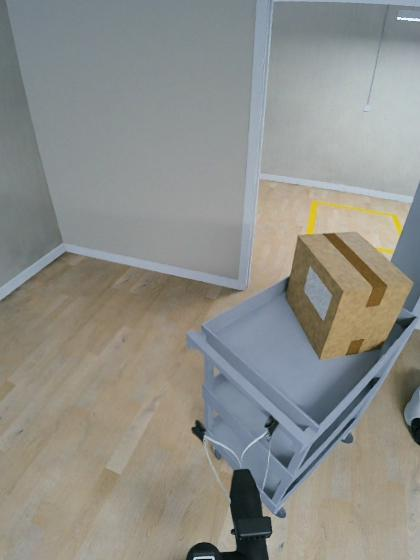

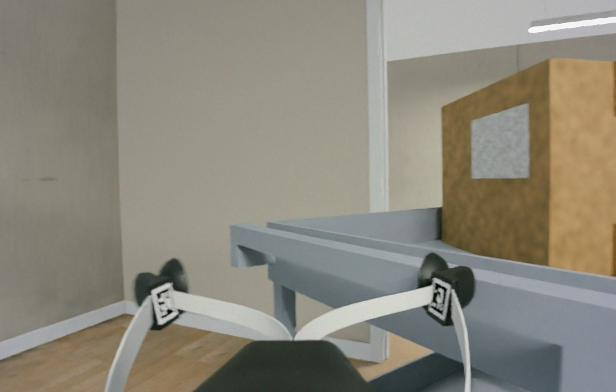

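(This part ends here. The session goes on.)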